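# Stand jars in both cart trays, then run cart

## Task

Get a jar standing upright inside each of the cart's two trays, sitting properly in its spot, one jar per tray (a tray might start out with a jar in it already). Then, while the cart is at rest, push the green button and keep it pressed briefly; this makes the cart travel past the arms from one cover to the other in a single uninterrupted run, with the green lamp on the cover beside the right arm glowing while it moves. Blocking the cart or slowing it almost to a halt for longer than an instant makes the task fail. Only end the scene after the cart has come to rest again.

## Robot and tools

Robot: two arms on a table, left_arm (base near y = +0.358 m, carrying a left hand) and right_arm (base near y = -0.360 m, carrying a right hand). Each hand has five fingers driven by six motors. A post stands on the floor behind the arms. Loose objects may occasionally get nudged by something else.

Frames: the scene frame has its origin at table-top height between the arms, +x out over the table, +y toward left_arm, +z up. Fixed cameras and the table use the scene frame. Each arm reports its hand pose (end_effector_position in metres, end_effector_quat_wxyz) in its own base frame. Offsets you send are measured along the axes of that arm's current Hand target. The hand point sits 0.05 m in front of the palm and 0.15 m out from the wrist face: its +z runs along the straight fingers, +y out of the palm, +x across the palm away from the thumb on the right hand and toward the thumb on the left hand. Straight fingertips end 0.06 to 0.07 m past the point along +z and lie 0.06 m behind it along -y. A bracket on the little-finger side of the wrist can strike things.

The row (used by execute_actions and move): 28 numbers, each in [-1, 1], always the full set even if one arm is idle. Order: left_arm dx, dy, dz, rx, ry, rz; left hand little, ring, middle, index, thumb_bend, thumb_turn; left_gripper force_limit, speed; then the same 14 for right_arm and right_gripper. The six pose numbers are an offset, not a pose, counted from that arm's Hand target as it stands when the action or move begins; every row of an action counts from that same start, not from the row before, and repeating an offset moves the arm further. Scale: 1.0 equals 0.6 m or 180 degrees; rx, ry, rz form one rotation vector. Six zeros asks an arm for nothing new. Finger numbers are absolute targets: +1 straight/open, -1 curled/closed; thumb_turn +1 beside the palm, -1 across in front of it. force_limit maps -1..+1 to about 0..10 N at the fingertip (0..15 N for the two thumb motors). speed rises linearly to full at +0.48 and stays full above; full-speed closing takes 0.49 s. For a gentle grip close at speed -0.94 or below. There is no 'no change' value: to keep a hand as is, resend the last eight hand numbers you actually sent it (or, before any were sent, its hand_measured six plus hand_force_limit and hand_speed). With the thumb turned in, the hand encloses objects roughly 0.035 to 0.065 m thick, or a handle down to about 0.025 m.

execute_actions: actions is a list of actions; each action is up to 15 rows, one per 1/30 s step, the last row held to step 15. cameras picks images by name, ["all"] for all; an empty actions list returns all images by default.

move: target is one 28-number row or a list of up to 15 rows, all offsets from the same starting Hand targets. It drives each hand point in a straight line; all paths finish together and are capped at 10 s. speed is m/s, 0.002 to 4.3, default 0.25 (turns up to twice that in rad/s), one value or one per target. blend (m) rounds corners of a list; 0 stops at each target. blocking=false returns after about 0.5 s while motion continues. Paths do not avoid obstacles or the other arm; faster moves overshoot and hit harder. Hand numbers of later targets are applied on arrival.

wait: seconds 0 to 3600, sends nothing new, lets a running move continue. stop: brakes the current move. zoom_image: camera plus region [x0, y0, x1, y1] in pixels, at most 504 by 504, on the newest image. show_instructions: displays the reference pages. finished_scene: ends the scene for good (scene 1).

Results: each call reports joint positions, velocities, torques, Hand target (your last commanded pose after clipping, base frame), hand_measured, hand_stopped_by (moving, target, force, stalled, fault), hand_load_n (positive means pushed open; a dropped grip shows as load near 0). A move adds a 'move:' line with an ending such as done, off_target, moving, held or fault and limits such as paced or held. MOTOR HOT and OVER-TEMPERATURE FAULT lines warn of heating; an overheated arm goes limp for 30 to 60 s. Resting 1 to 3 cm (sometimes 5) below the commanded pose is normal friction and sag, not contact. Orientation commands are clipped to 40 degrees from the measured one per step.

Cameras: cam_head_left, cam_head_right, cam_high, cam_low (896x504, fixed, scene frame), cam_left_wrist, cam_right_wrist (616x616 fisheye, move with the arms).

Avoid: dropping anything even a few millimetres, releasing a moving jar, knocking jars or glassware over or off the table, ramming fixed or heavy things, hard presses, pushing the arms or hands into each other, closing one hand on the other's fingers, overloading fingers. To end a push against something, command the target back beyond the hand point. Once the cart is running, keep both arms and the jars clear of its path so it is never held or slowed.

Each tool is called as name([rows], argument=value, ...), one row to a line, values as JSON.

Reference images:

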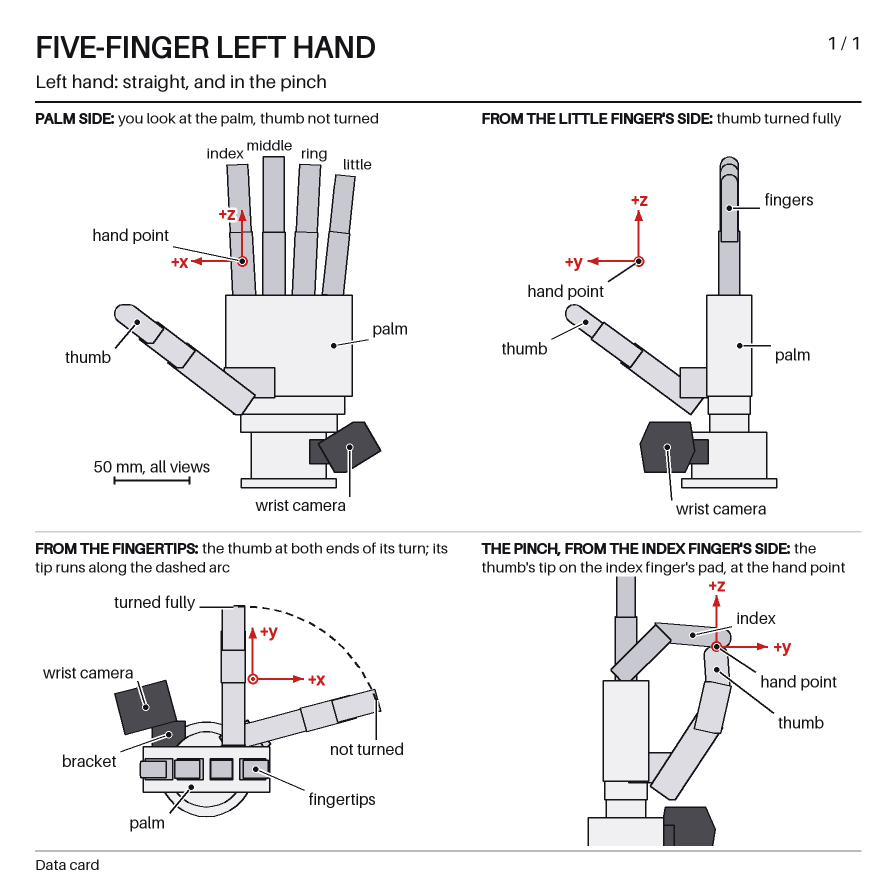

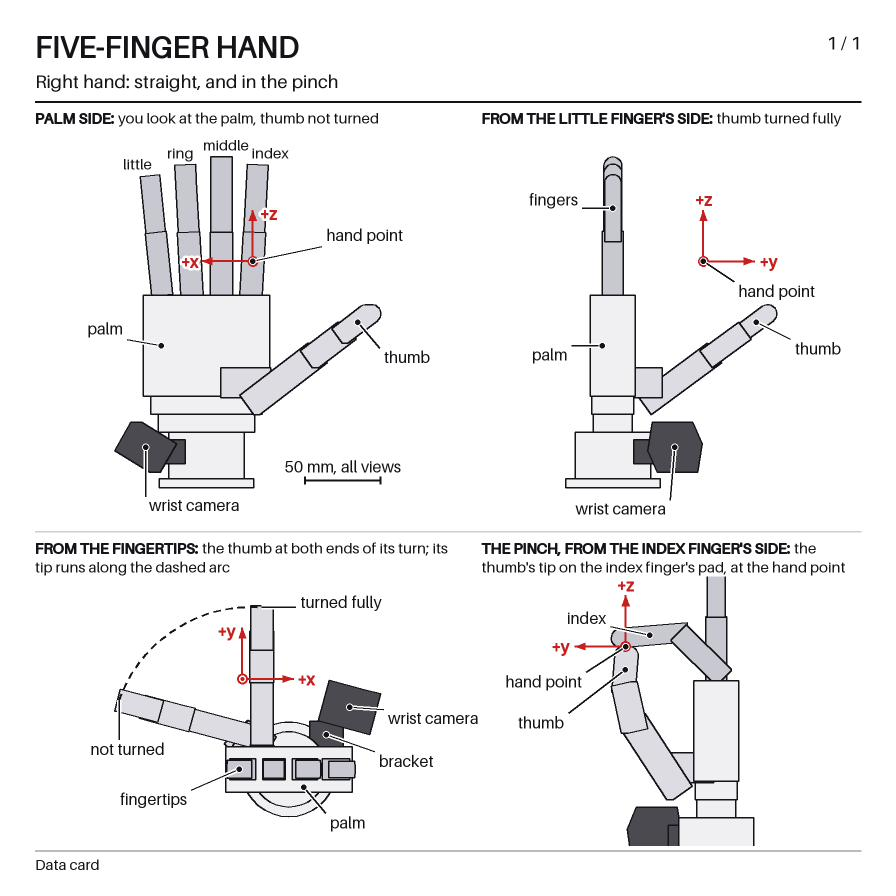

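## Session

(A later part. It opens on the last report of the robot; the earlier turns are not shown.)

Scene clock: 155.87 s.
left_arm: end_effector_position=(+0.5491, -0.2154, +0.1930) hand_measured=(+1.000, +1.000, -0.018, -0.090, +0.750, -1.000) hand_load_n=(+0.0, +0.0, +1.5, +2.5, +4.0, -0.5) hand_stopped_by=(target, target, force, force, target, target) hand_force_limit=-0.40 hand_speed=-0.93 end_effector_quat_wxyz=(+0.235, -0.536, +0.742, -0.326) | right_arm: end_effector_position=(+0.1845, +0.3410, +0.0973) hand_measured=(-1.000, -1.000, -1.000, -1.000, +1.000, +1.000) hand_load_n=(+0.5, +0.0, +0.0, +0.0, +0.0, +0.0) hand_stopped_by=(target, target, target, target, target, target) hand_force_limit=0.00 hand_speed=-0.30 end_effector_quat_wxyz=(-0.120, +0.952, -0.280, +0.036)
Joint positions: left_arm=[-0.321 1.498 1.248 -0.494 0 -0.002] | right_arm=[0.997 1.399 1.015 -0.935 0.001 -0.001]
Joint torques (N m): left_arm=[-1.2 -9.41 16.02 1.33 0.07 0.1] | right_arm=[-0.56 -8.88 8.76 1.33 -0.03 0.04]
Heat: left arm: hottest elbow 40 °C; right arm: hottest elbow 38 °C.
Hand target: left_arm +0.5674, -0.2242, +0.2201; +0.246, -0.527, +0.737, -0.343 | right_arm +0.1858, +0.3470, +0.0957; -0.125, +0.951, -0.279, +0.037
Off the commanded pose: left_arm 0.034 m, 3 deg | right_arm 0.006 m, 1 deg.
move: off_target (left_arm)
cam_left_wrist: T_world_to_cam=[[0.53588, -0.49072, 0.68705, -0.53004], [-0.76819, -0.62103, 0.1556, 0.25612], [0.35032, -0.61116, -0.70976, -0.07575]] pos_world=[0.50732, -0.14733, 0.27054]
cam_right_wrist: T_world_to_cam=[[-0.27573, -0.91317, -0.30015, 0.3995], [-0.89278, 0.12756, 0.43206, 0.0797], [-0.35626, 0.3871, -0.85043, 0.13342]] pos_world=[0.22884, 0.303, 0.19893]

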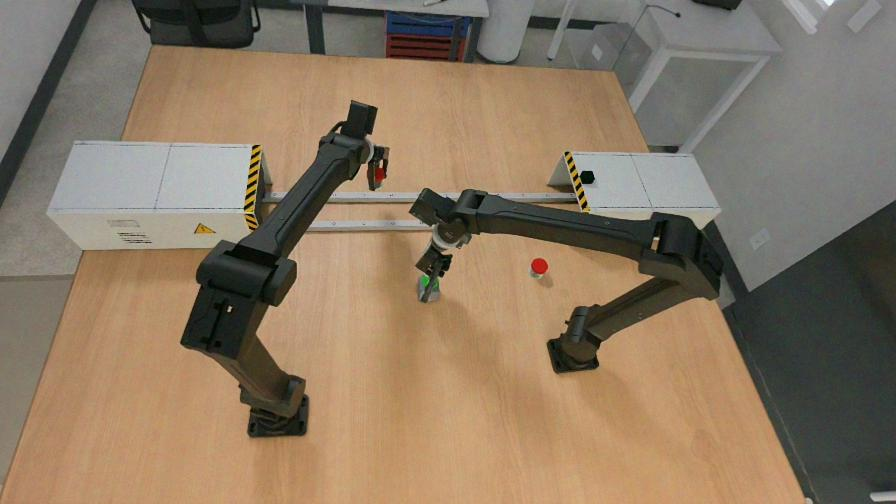

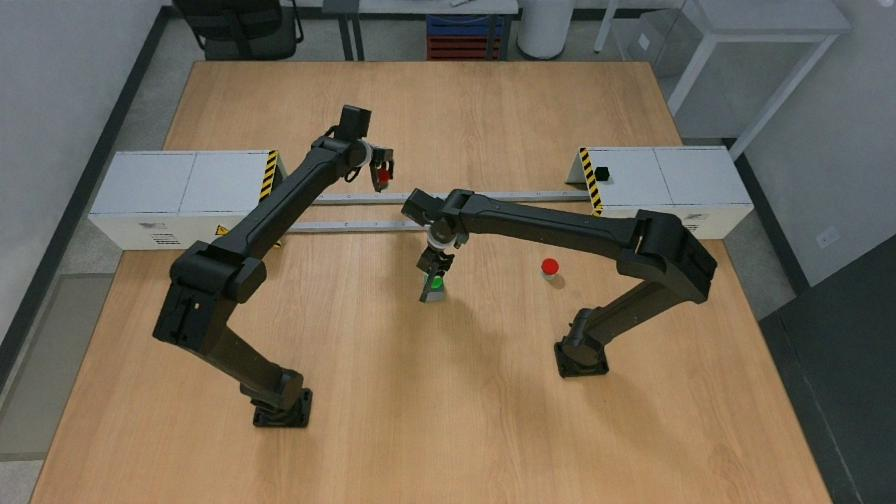

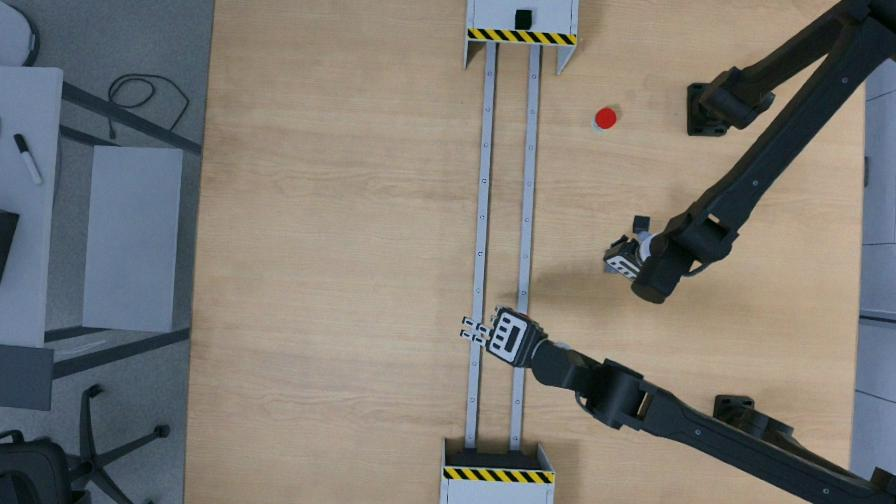

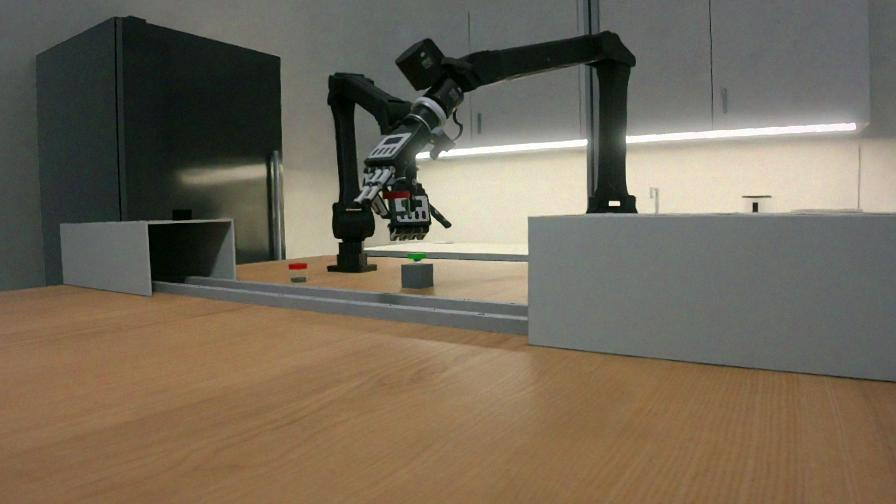

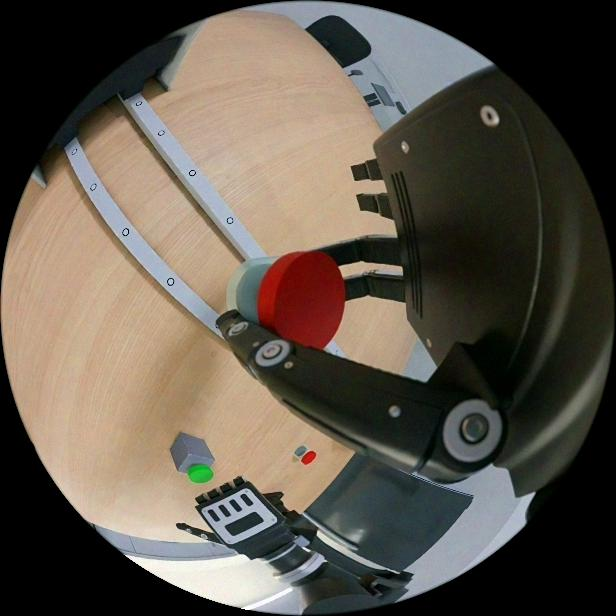

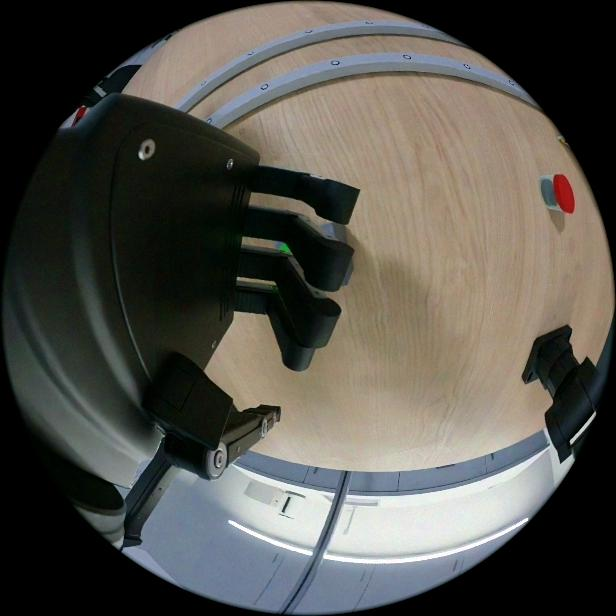

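execute_actions([
  [[0,0,0,0,0,0,1,1,-0.3,-0.3,0.75,-1,-0.4,-0.93,0,0.0015,0.0056,0,0,0,-1,-1,-1,-1,1,1,0,-0.3],[0,0,0,0,0,0,1,1,-0.3,-0.3,0.75,-1,-0.4,-0.93,0,0.003,0.0113,0,0,0,-1,-1,-1,-1,1,1,0,-0.3],[0,0,0,0,0,0,1,1,-0.3,-0.3,0.75,-1,-0.4,-0.93,0,0.0045,0.0169,0,0,0,-1,-1,-1,-1,1,1,0,-0.3],[0,0,0,0,0,0,1,1,-0.3,-0.3,0.75,-1,-0.4,-0.93,0,0.006,0.0226,0,0,0,-1,-1,-1,-1,1,1,0,-0.3],[0,0,0,0,0,0,1,1,-0.3,-0.3,0.75,-1,-0.4,-0.93,0,0.0076,0.0282,0,0,0,-1,-1,-1,-1,1,1,0,-0.3],[0,0,0,0,0,0,1,1,-0.3,-0.3,0.75,-1,-0.4,-0.93,0,0.0091,0.0338,0,0,0,-1,-1,-1,-1,1,1,0,-0.3],[0,0,0,0,0,0,1,1,-0.3,-0.3,0.75,-1,-0.4,-0.93,0,0.0106,0.0395,0,0,0,-1,-1,-1,-1,1,1,0,-0.3],[0,0,0,0,0,0,1,1,-0.3,-0.3,0.75,-1,-0.4,-0.93,0,0.0121,0.0451,0,0,0,-1,-1,-1,-1,1,1,0,-0.3]],
  [[0,0,0,0,0,0,1,1,-0.3,-0.3,0.75,-1,-0.4,-0.93,0,0,0,0,0,0,-1,-1,-1,-1,1,1,0,-0.3]],
], cameras=["cam_high","cam_low","cam_left_wrist","cam_right_wrist"])

wait(seconds=0.1, cameras=["cam_high"])

Scene clock: 160.73 s.
left_arm: end_effector_position=(+0.5491, -0.2154, +0.1930) hand_measured=(+1.000, +1.000, -0.018, -0.090, +0.750, -1.000) hand_load_n=(+0.0, +0.0, +2.0, +2.5, +4.5, -0.5) hand_stopped_by=(target, target, force, force, target, target) hand_force_limit=-0.40 hand_speed=-0.93 end_effector_quat_wxyz=(+0.235, -0.536, +0.742, -0.326) | right_arm: end_effector_position=(+0.1872, +0.3453, +0.0713) hand_measured=(-1.000, -1.000, -1.000, -1.000, +1.000, +1.000) hand_load_n=(+0.0, +0.0, +0.0, +0.0, -0.5, +0.0) hand_stopped_by=(target, target, target, target, target, target) hand_force_limit=0.00 hand_speed=-0.30 end_effector_quat_wxyz=(-0.123, +0.951, -0.280, +0.037)
Joint positions: left_arm=[-0.321 1.498 1.248 -0.494 0 -0.002] | right_arm=[0.997 1.438 0.98 -0.856 0.001 -0.001]
Joint torques (N m): left_arm=[-0.97 -9.41 16.02 1.28 0.07 0.11] | right_arm=[-0.91 -9.64 7.53 1.36 -0.03 0.04]
Heat: left arm: hottest elbow 40 °C; right arm: hottest elbow 37 °C.
Hand target: left_arm +0.5674, -0.2242, +0.2201; +0.246, -0.527, +0.737, -0.344 | right_arm +0.1858, +0.3470, +0.0677; -0.125, +0.951, -0.279, +0.037
Off the commanded pose: left_arm 0.034 m, 3 deg | right_arm 0.004 m, 0 deg.
Step readings (end_effector_position of left_arm | right_arm):
0: (+0.5491, -0.2154, +0.1930) | (+0.1845, +0.3410, +0.0973)
1: (+0.5491, -0.2154, +0.1930) | (+0.1846, +0.3411, +0.0973)
2: (+0.5491, -0.2154, +0.1930) | (+0.1848, +0.3415, +0.0972)
4: (+0.5491, -0.2154, +0.1930) | (+0.1862, +0.3436, +0.0969)
8: (+0.5491, -0.2154, +0.1930) | (+0.1889, +0.3478, +0.0905)
15: (+0.5491, -0.2154, +0.1930) | (+0.1867, +0.3444, +0.0721)
16: (+0.5491, -0.2154, +0.1930) | (+0.1868, +0.3446, +0.0714)
17: (+0.5491, -0.2154, +0.1930) | (+0.1869, +0.3448, +0.0713)
19: (+0.5491, -0.2154, +0.1930) | (+0.1871, +0.3451, +0.0713)
23: (+0.5491, -0.2154, +0.1930) | (+0.1872, +0.3453, +0.0713)
30: (+0.5491, -0.2154, +0.1930) | (+0.1872, +0.3453, +0.0713)
cam_left_wrist: T_world_to_cam=[[0.53588, -0.49072, 0.68705, -0.53004], [-0.76819, -0.62103, 0.1556, 0.25612], [0.35032, -0.61116, -0.70976, -0.07575]] pos_world=[0.50732, -0.14733, 0.27054]
cam_right_wrist: T_world_to_cam=[[-0.2748, -0.9117, -0.30543, 0.39598], [-0.89413, 0.1255, 0.42986, 0.09393], [-0.35357, 0.39122, -0.84967, 0.10871]] pos_world=[0.23124, 0.3067, 0.17293]

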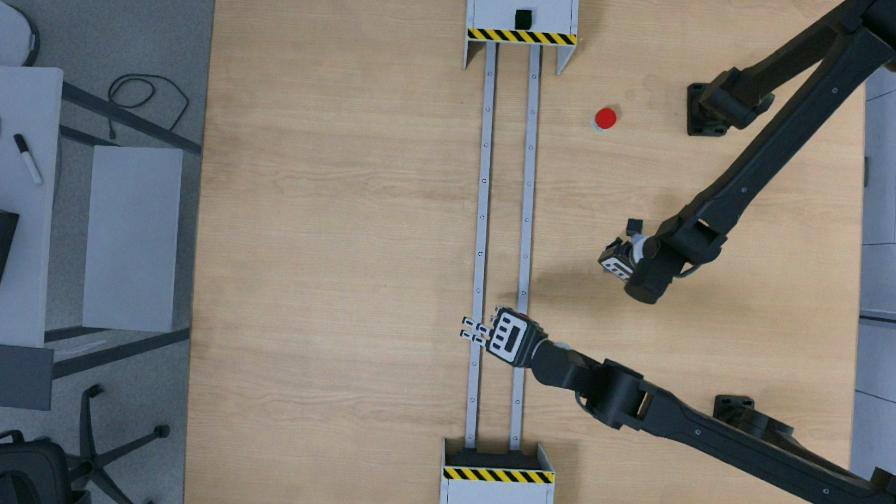

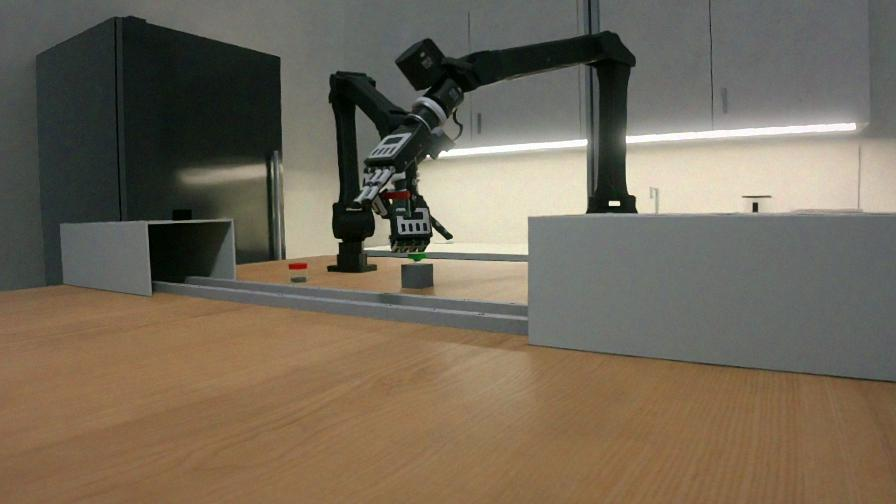

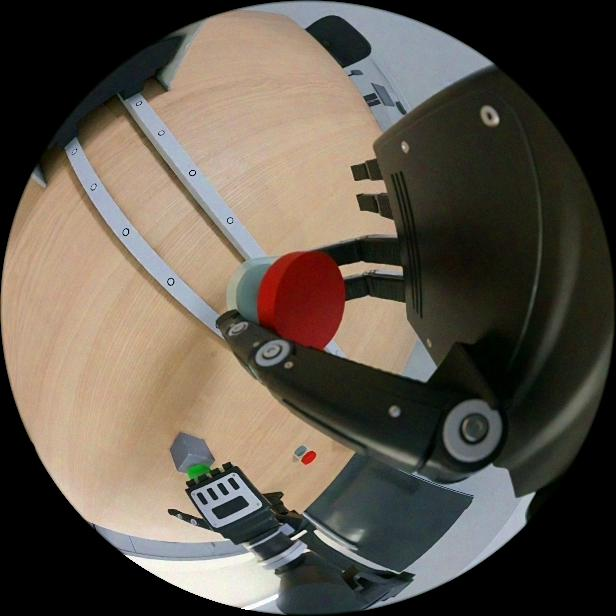

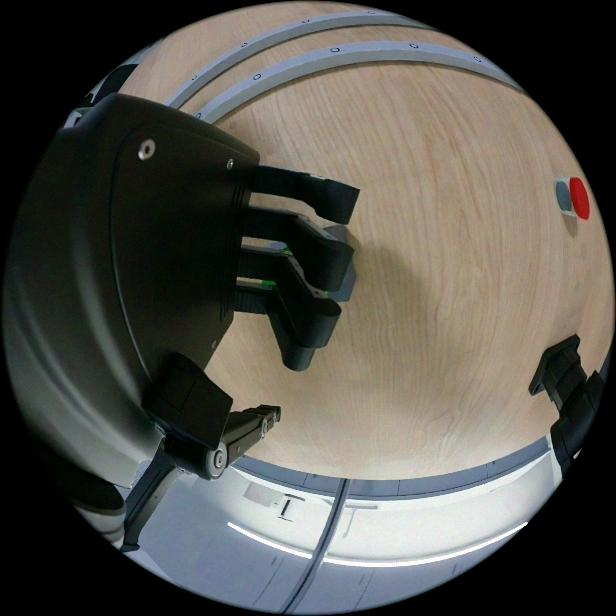

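Scene clock: 160.83 s.
left_arm: end_effector_position=(+0.5491, -0.2154, +0.1930) hand_measured=(+1.000, +1.000, -0.018, -0.090, +0.750, -1.000) hand_load_n=(+0.0, -0.5, +2.0, +3.0, +4.5, +0.0) hand_stopped_by=(target, target, force, force, target, target) hand_force_limit=-0.40 hand_speed=-0.93 end_effector_quat_wxyz=(+0.235, -0.536, +0.742, -0.326) | right_arm: end_effector_position=(+0.1872, +0.3453, +0.0713) hand_measured=(-1.000, -1.000, -1.000, -1.000, +1.000, +1.000) hand_load_n=(+0.0, +0.0, +0.0, +0.5, -0.5, +0.0) hand_stopped_by=(target, target, target, target, target, target) hand_force_limit=0.00 hand_speed=-0.30 end_effector_quat_wxyz=(-0.123, +0.951, -0.280, +0.037)
Joint positions: left_arm=[-0.321 1.498 1.248 -0.494 0 -0.002] | right_arm=[0.997 1.438 0.98 -0.856 0.001 -0.001]
Joint torques (N m): left_arm=[-0.91 -9.47 16.05 1.31 0.08 0.1] | right_arm=[-0.79 -9.47 7.49 1.4 -0.03 0.04]
Heat: left arm: hottest elbow 40 °C; right arm: hottest elbow 37 °C.
Hand target: left_arm +0.5674, -0.2242, +0.2201; +0.246, -0.527, +0.737, -0.344 | right_arm +0.1858, +0.3470, +0.0677; -0.125, +0.951, -0.279, +0.037
Off the commanded pose: left_arm 0.034 m, 3 deg | right_arm 0.004 m, 0 deg.
wait: 0.10 s; no rest

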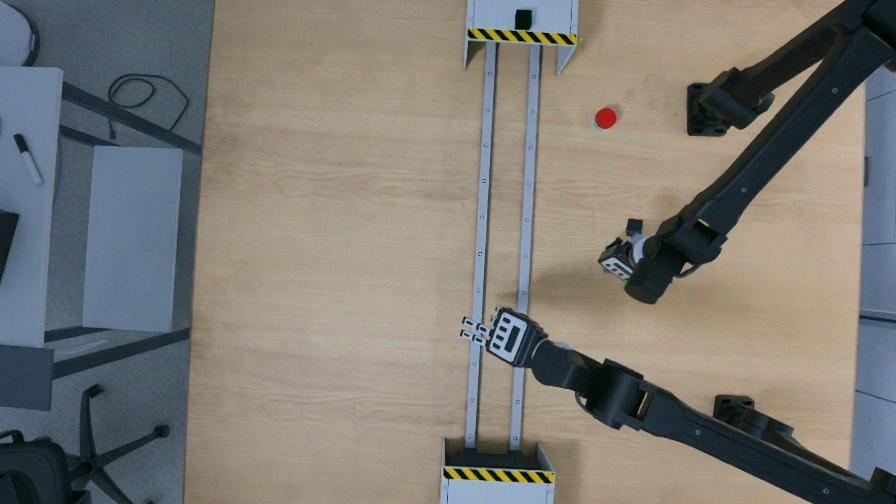

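zoom_image(camera="cam_high", region=[580, 210, 680, 310])

wait(seconds=0.1, cameras=["cam_low","cam_head_right"])

zoom_image(camera="cam_low", region=[370, 200, 470, 300])

zoom_image(camera="cam_head_right", region=[380, 220, 480, 320])

Scaled by 5.040.

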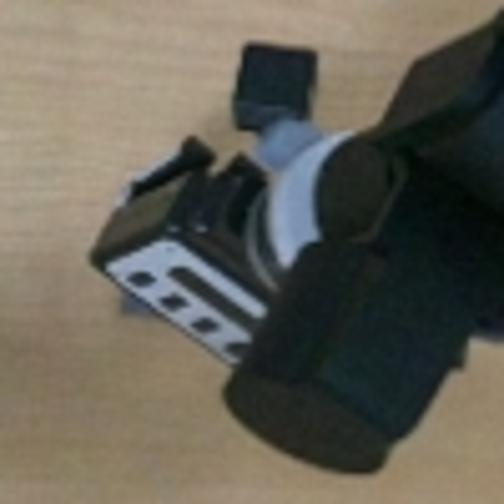

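Scene clock: 162.03 s.
left_arm: end_effector_position=(+0.5491, -0.2154, +0.1930) hand_measured=(+1.000, +1.000, -0.018, -0.090, +0.750, -1.000) hand_load_n=(+0.0, +0.0, +2.0, +2.5, +4.5, -0.5) hand_stopped_by=(target, target, force, force, target, target) hand_force_limit=-0.40 hand_speed=-0.93 end_effector_quat_wxyz=(+0.235, -0.536, +0.742, -0.326) | right_arm: end_effector_position=(+0.1872, +0.3453, +0.0713) hand_measured=(-1.000, -1.000, -1.000, -1.000, +1.000, +1.000) hand_load_n=(+0.5, +0.0, +0.0, +0.0, +0.0, -0.5) hand_stopped_by=(target, target, target, target, target, target) hand_force_limit=0.00 hand_speed=-0.30 end_effector_quat_wxyz=(-0.123, +0.951, -0.280, +0.037)
Joint positions: left_arm=[-0.321 1.498 1.248 -0.494 0 -0.002] | right_arm=[0.997 1.438 0.98 -0.856 0.001 -0.001]
Joint torques (N m): left_arm=[-1.03 -9.47 16.05 1.28 0.08 0.08] | right_arm=[-0.67 -9.35 7.49 1.37 -0.04 0.04]
Heat: left arm: hottest elbow 41 °C; right arm: hottest elbow 37 °C.
Hand target: left_arm +0.5674, -0.2242, +0.2201; +0.246, -0.527, +0.737, -0.344 | right_arm +0.1858, +0.3470, +0.0677; -0.125, +0.951, -0.279, +0.037
Off the commanded pose: left_arm 0.034 m, 3 deg | right_arm 0.004 m, 0 deg.
wait: 0.10 s; at rest from the start
Images, in order (width x height): cam_head_right 896x504, cam_low 896x504.

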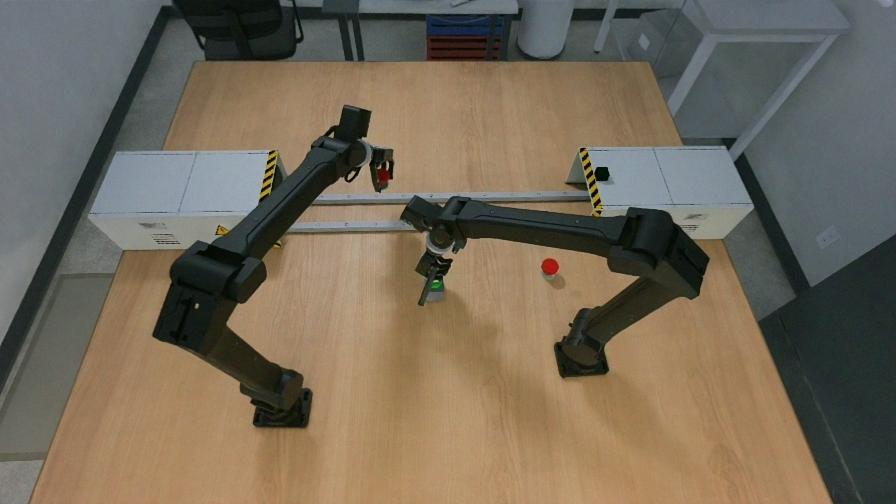

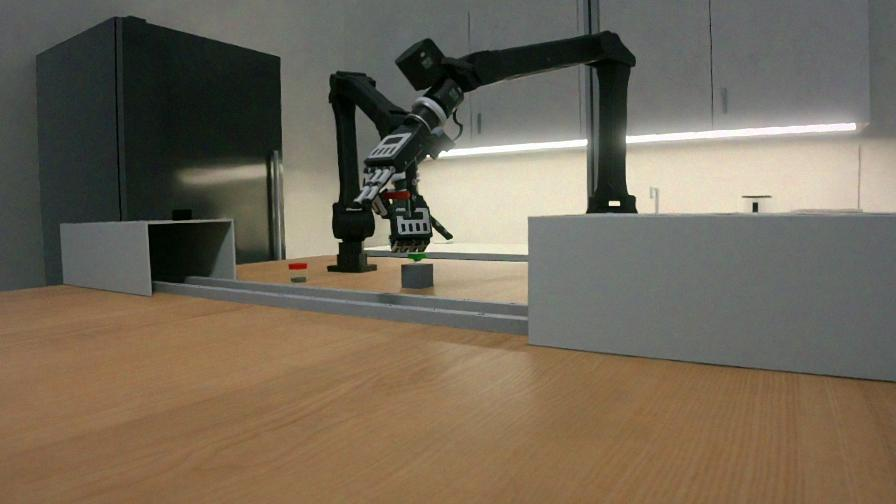

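Scaled by 5.040.

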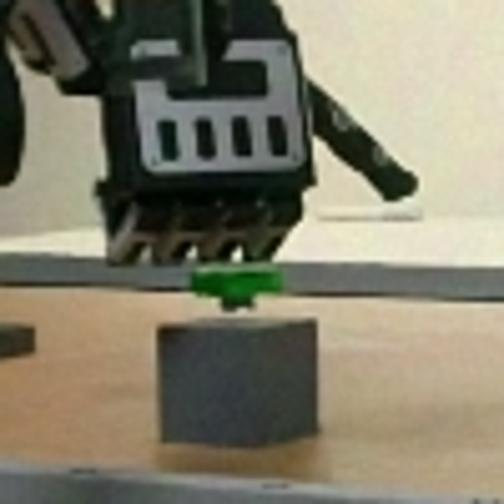

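Scaled by 5.040.

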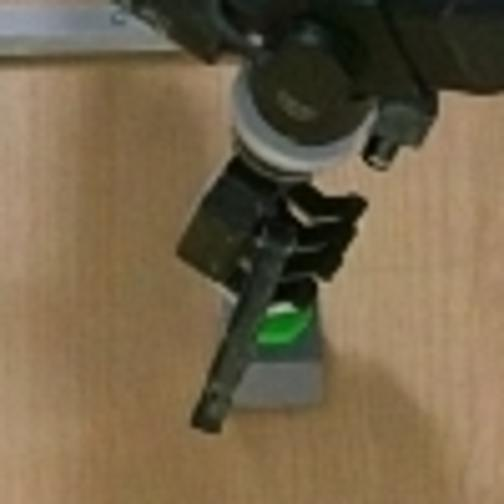

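execute_actions([
  [[0,0,0,0,0,0,1,1,-0.3,-0.3,0.75,-1,-0.4,-0.93,-0.005,0.0016,-0.0004,0,0,0,-1,-1,-1,-1,1,1,0,-0.3],[0,0,0,0,0,0,1,1,-0.3,-0.3,0.75,-1,-0.4,-0.93,-0.01,0.0032,-0.0008,0,0,0,-1,-1,-1,-1,1,1,0,-0.3],[0,0,0,0,0,0,1,1,-0.3,-0.3,0.75,-1,-0.4,-0.93,-0.015,0.0048,-0.0012,0,0,0,-1,-1,-1,-1,1,1,0,-0.3],[0,0,0,0,0,0,1,1,-0.3,-0.3,0.75,-1,-0.4,-0.93,-0.02,0.0064,-0.0017,0,0,0,-1,-1,-1,-1,1,1,0,-0.3]],
  [[0,0,0,0,0,0,1,1,-0.3,-0.3,0.75,-1,-0.4,-0.93,0,0.0016,0.006,0,0,0,-1,-1,-1,-1,1,1,0,-0.3],[0,0,0,0,0,0,1,1,-0.3,-0.3,0.75,-1,-0.4,-0.93,0,0.0032,0.012,0,0,0,-1,-1,-1,-1,1,1,0,-0.3],[0,0,0,0,0,0,1,1,-0.3,-0.3,0.75,-1,-0.4,-0.93,0,0.0048,0.018,0,0,0,-1,-1,-1,-1,1,1,0,-0.3]],
], cameras=["cam_high","cam_low"])

wait(seconds=0.3, cameras=["cam_high"])

Scene clock: 166.67 s.
left_arm: end_effector_position=(+0.5491, -0.2154, +0.1930) hand_measured=(+1.000, +1.000, -0.018, -0.090, +0.750, -1.000) hand_load_n=(+0.0, +0.0, +1.5, +2.5, +4.5, +0.0) hand_stopped_by=(target, target, force, force, target, target) hand_force_limit=-0.40 hand_speed=-0.93 end_effector_quat_wxyz=(+0.235, -0.536, +0.742, -0.326) | right_arm: end_effector_position=(+0.1788, +0.3492, +0.0652) hand_measured=(-1.000, -1.000, -1.000, -1.000, +1.000, +1.000) hand_load_n=(+0.0, +0.0, +0.5, -1.0, +0.0, +0.0) hand_stopped_by=(target, target, target, target, target, target) hand_force_limit=0.00 hand_speed=-0.30 end_effector_quat_wxyz=(-0.127, +0.951, -0.279, +0.037)
Joint positions: left_arm=[-0.321 1.498 1.248 -0.494 0 -0.002] | right_arm=[1.02 1.438 0.962 -0.83 0.006 0.02]
Joint torques (N m): left_arm=[-1.03 -9.41 16.08 1.29 0.08 0.11] | right_arm=[-0.32 -9.11 6.71 1.66 0.09 0.12]
Heat: left arm: hottest elbow 41 °C; right arm: hottest elbow 37 °C.
Hand target: left_arm +0.5674, -0.2242, +0.2201; +0.246, -0.527, +0.737, -0.344 | right_arm +0.1736, +0.3501, +0.0565; -0.125, +0.951, -0.279, +0.037
Off the commanded pose: left_arm 0.034 m, 3 deg | right_arm 0.010 m, 0 deg.
Step readings (end_effector_position of left_arm | right_arm):
0: (+0.5491, -0.2154, +0.1930) | (+0.1872, +0.3453, +0.0713)
1: (+0.5491, -0.2154, +0.1930) | (+0.1872, +0.3453, +0.0713)
2: (+0.5491, -0.2154, +0.1930) | (+0.1872, +0.3453, +0.0713)
4: (+0.5491, -0.2154, +0.1930) | (+0.1865, +0.3458, +0.0713)
8: (+0.5491, -0.2154, +0.1930) | (+0.1821, +0.3463, +0.0695)
15: (+0.5491, -0.2154, +0.1930) | (+0.1779, +0.3476, +0.0688)
16: (+0.5491, -0.2154, +0.1930) | (+0.1779, +0.3477, +0.0688)
17: (+0.5491, -0.2154, +0.1930) | (+0.1780, +0.3478, +0.0685)
19: (+0.5491, -0.2154, +0.1930) | (+0.1786, +0.3489, +0.0673)
23: (+0.5491, -0.2154, +0.1930) | (+0.1787, +0.3491, +0.0653)
30: (+0.5491, -0.2154, +0.1930) | (+0.1788, +0.3492, +0.0652)

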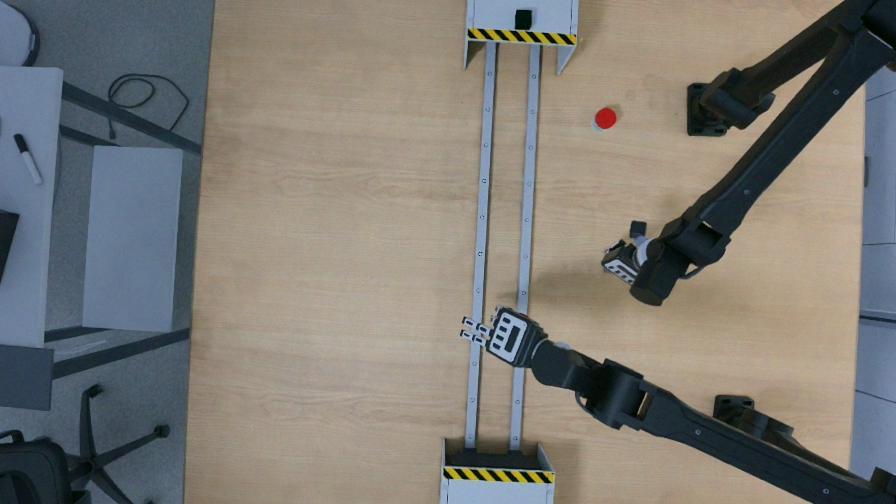

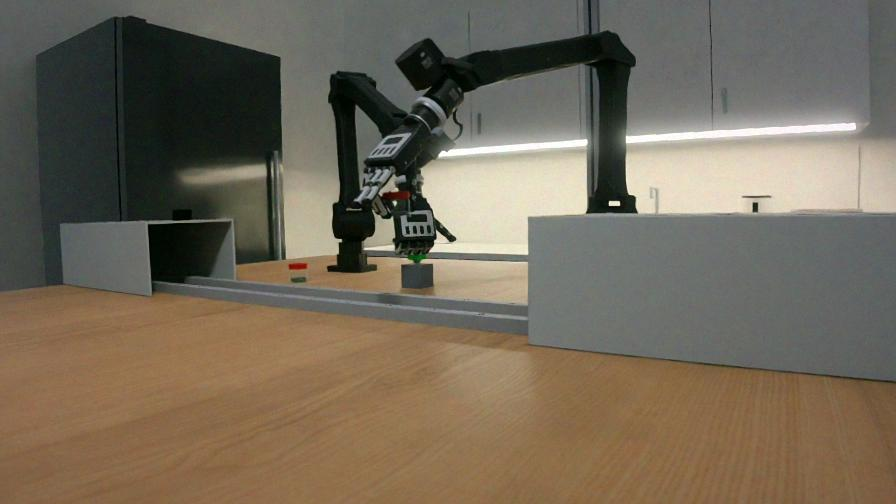

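Scene clock: 166.97 s.
left_arm: end_effector_position=(+0.5491, -0.2154, +0.1930) hand_measured=(+1.000, +1.000, -0.018, -0.090, +0.750, -1.000) hand_load_n=(-0.5, +0.0, +1.5, +2.5, +4.5, -0.5) hand_stopped_by=(target, target, force, force, target, target) hand_force_limit=-0.40 hand_speed=-0.93 end_effector_quat_wxyz=(+0.235, -0.536, +0.742, -0.326) | right_arm: end_effector_position=(+0.1788, +0.3492, +0.0652) hand_measured=(-1.000, -1.000, -1.000, -1.000, +1.000, +1.000) hand_load_n=(+0.0, +0.0, +0.0, -1.0, +0.0, +0.0) hand_stopped_by=(target, target, target, target, target, target) hand_force_limit=0.00 hand_speed=-0.30 end_effector_quat_wxyz=(-0.127, +0.951, -0.279, +0.037)
Joint positions: left_arm=[-0.321 1.498 1.248 -0.494 0 -0.002] | right_arm=[1.02 1.438 0.962 -0.83 0.006 0.02]
Joint torques (N m): left_arm=[-0.97 -9.23 16.06 1.29 0.06 0.11] | right_arm=[-0.09 -9.29 6.67 1.65 0.09 0.13]
Heat: left arm: hottest elbow 41 °C; right arm: hottest elbow 37 °C.
Hand target: left_arm +0.5674, -0.2242, +0.2201; +0.246, -0.527, +0.737, -0.344 | right_arm +0.1736, +0.3501, +0.0565; -0.125, +0.951, -0.279, +0.037
Off the commanded pose: left_arm 0.034 m, 3 deg | right_arm 0.010 m, 0 deg.
wait: 0.30 s; at rest by 0.17 s

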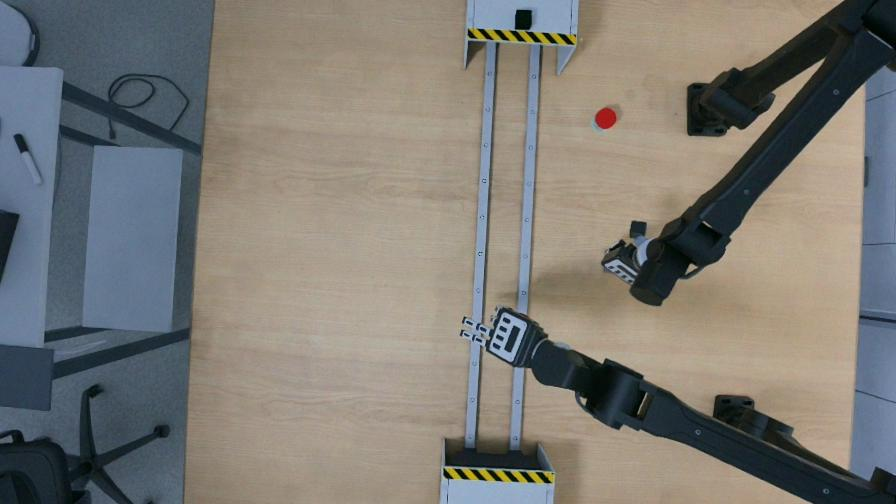

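execute_actions([
  [[0,0,0,0,0,0,1,1,-0.3,-0.3,0.75,-1,-0.4,-0.93,0,0.0016,0.006,0,0,0,-1,-1,-1,-1,1,1,0,-0.3],[0,0,0,0,0,0,1,1,-0.3,-0.3,0.75,-1,-0.4,-0.93,0,0.0032,0.012,0,0,0,-1,-1,-1,-1,1,1,0,-0.3],[0,0,0,0,0,0,1,1,-0.3,-0.3,0.75,-1,-0.4,-0.93,0,0.0048,0.018,0,0,0,-1,-1,-1,-1,1,1,0,-0.3]],
], cameras=["cam_high","cam_low"])

wait(seconds=0.3, cameras=["cam_high","cam_low"])

Scene clock: 169.23 s.
left_arm: end_effector_position=(+0.5491, -0.2154, +0.1930) hand_measured=(+1.000, +1.000, -0.018, -0.090, +0.750, -1.000) hand_load_n=(+0.0, +0.0, +1.5, +2.5, +4.0, -0.5) hand_stopped_by=(target, target, force, force, target, target) hand_force_limit=-0.40 hand_speed=-0.93 end_effector_quat_wxyz=(+0.235, -0.536, +0.742, -0.326) | right_arm: end_effector_position=(+0.1809, +0.3526, +0.0620) hand_measured=(-1.000, -1.000, -1.000, -1.000, +1.000, +1.000) hand_load_n=(+0.0, +0.0, -0.5, -1.0, +0.0, +0.0) hand_stopped_by=(target, target, target, target, target, target) hand_force_limit=0.00 hand_speed=-0.30 end_effector_quat_wxyz=(-0.137, +0.950, -0.279, +0.040)
Joint positions: left_arm=[-0.321 1.498 1.248 -0.494 0 -0.002] | right_arm=[1.02 1.437 0.951 -0.798 0.006 0.02]
Joint torques (N m): left_arm=[-0.97 -9.35 16.06 1.29 0.07 0.09] | right_arm=[-0.21 -7.94 6.12 1.63 0.11 0.14]
Heat: left arm: hottest elbow 41 °C; right arm: hottest elbow 37 °C.
Hand target: left_arm +0.5674, -0.2242, +0.2201; +0.246, -0.527, +0.737, -0.344 | right_arm +0.1736, +0.3501, +0.0453; -0.125, +0.951, -0.279, +0.037
Off the commanded pose: left_arm 0.034 m, 3 deg | right_arm 0.018 m, 1 deg.
Step readings (end_effector_position of left_arm | right_arm):
0: (+0.5491, -0.2154, +0.1930) | (+0.1788, +0.3492, +0.0652)
1: (+0.5491, -0.2154, +0.1930) | (+0.1789, +0.3493, +0.0652)
2: (+0.5491, -0.2154, +0.1930) | (+0.1791, +0.3496, +0.0649)
4: (+0.5491, -0.2154, +0.1930) | (+0.1798, +0.3507, +0.0638)
8: (+0.5491, -0.2154, +0.1930) | (+0.1802, +0.3515, +0.0619)
15: (+0.5491, -0.2154, +0.1930) | (+0.1808, +0.3525, +0.0620)

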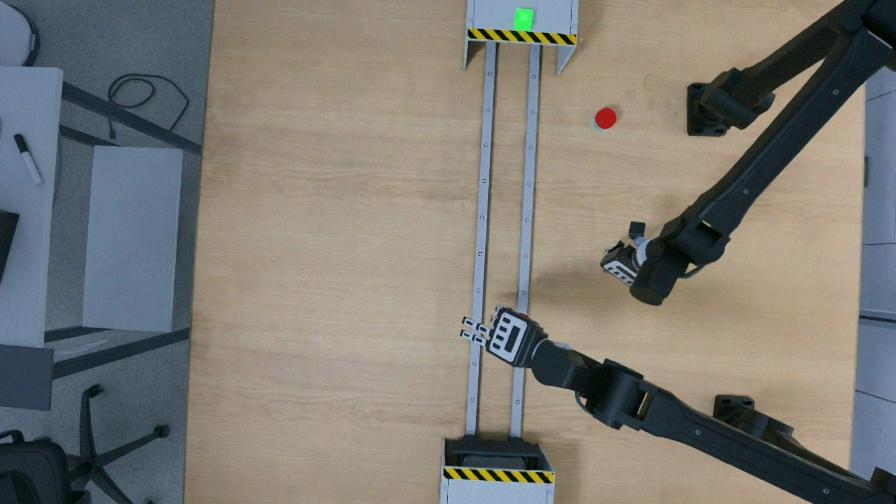

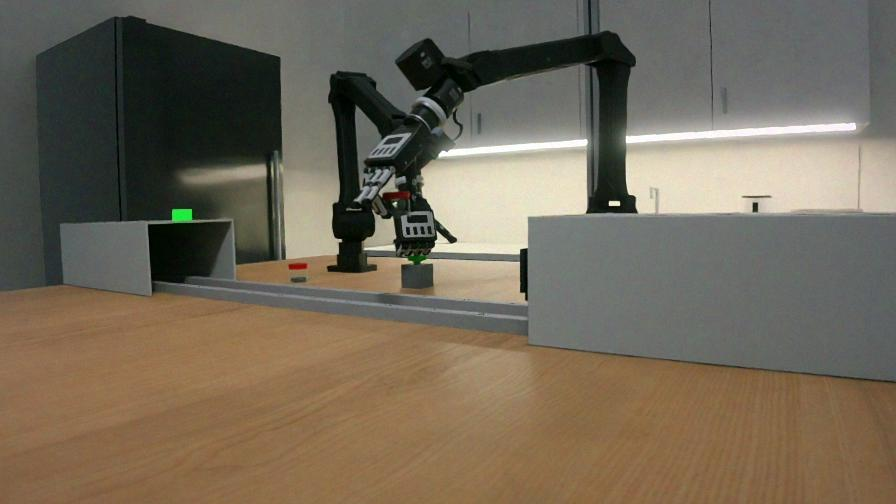

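Scene clock: 169.53 s.
left_arm: end_effector_position=(+0.5491, -0.2154, +0.1930) hand_measured=(+1.000, +1.000, -0.018, -0.090, +0.750, -1.000) hand_load_n=(+0.0, -0.5, +1.5, +2.5, +4.0, -0.5) hand_stopped_by=(target, target, force, force, target, target) hand_force_limit=-0.40 hand_speed=-0.93 end_effector_quat_wxyz=(+0.235, -0.536, +0.742, -0.326) | right_arm: end_effector_position=(+0.1809, +0.3526, +0.0620) hand_measured=(-1.000, -1.000, -1.000, -1.000, +1.000, +1.000) hand_load_n=(+0.0, +0.0, +0.0, -1.0, -0.5, +0.0) hand_stopped_by=(target, target, target, target, target, target) hand_force_limit=0.00 hand_speed=-0.30 end_effector_quat_wxyz=(-0.137, +0.950, -0.279, +0.040)
Joint positions: left_arm=[-0.321 1.498 1.248 -0.494 0 -0.002] | right_arm=[1.02 1.437 0.951 -0.798 0.006 0.02]
Joint torques (N m): left_arm=[-0.73 -9.35 16.01 1.29 0.06 0.1] | right_arm=[-0.21 -8 6.13 1.69 0.09 0.12]
Heat: left arm: hottest elbow 41 °C; right arm: hottest elbow 37 °C.
Hand target: left_arm +0.5674, -0.2242, +0.2201; +0.246, -0.527, +0.737, -0.344 | right_arm +0.1736, +0.3501, +0.0453; -0.125, +0.951, -0.279, +0.037
Off the commanded pose: left_arm 0.034 m, 3 deg | right_arm 0.018 m, 1 deg.
wait: 0.30 s; at rest by 0.17 s

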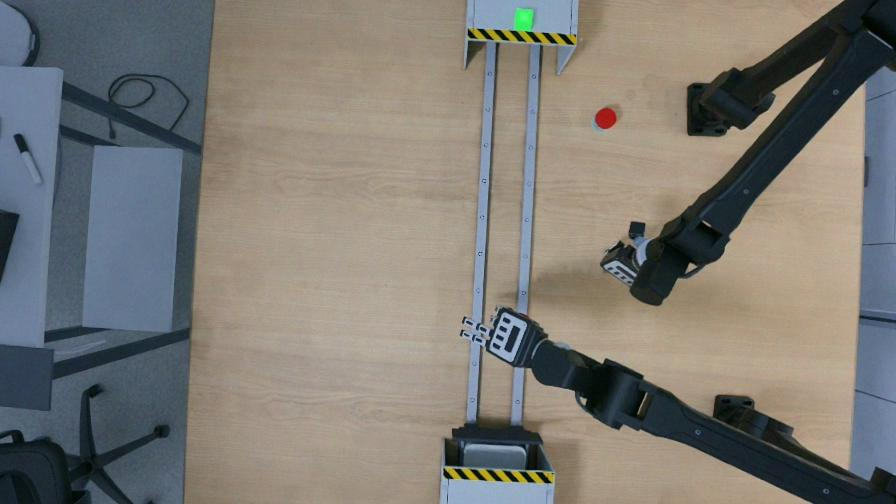

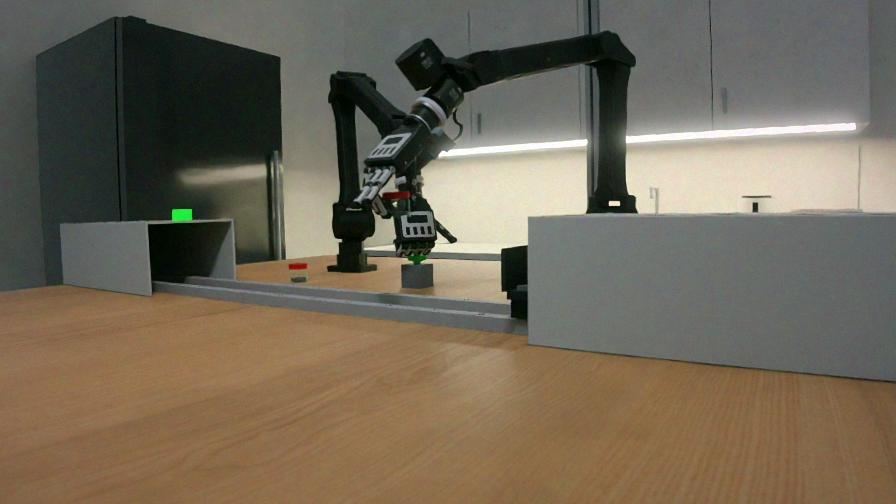

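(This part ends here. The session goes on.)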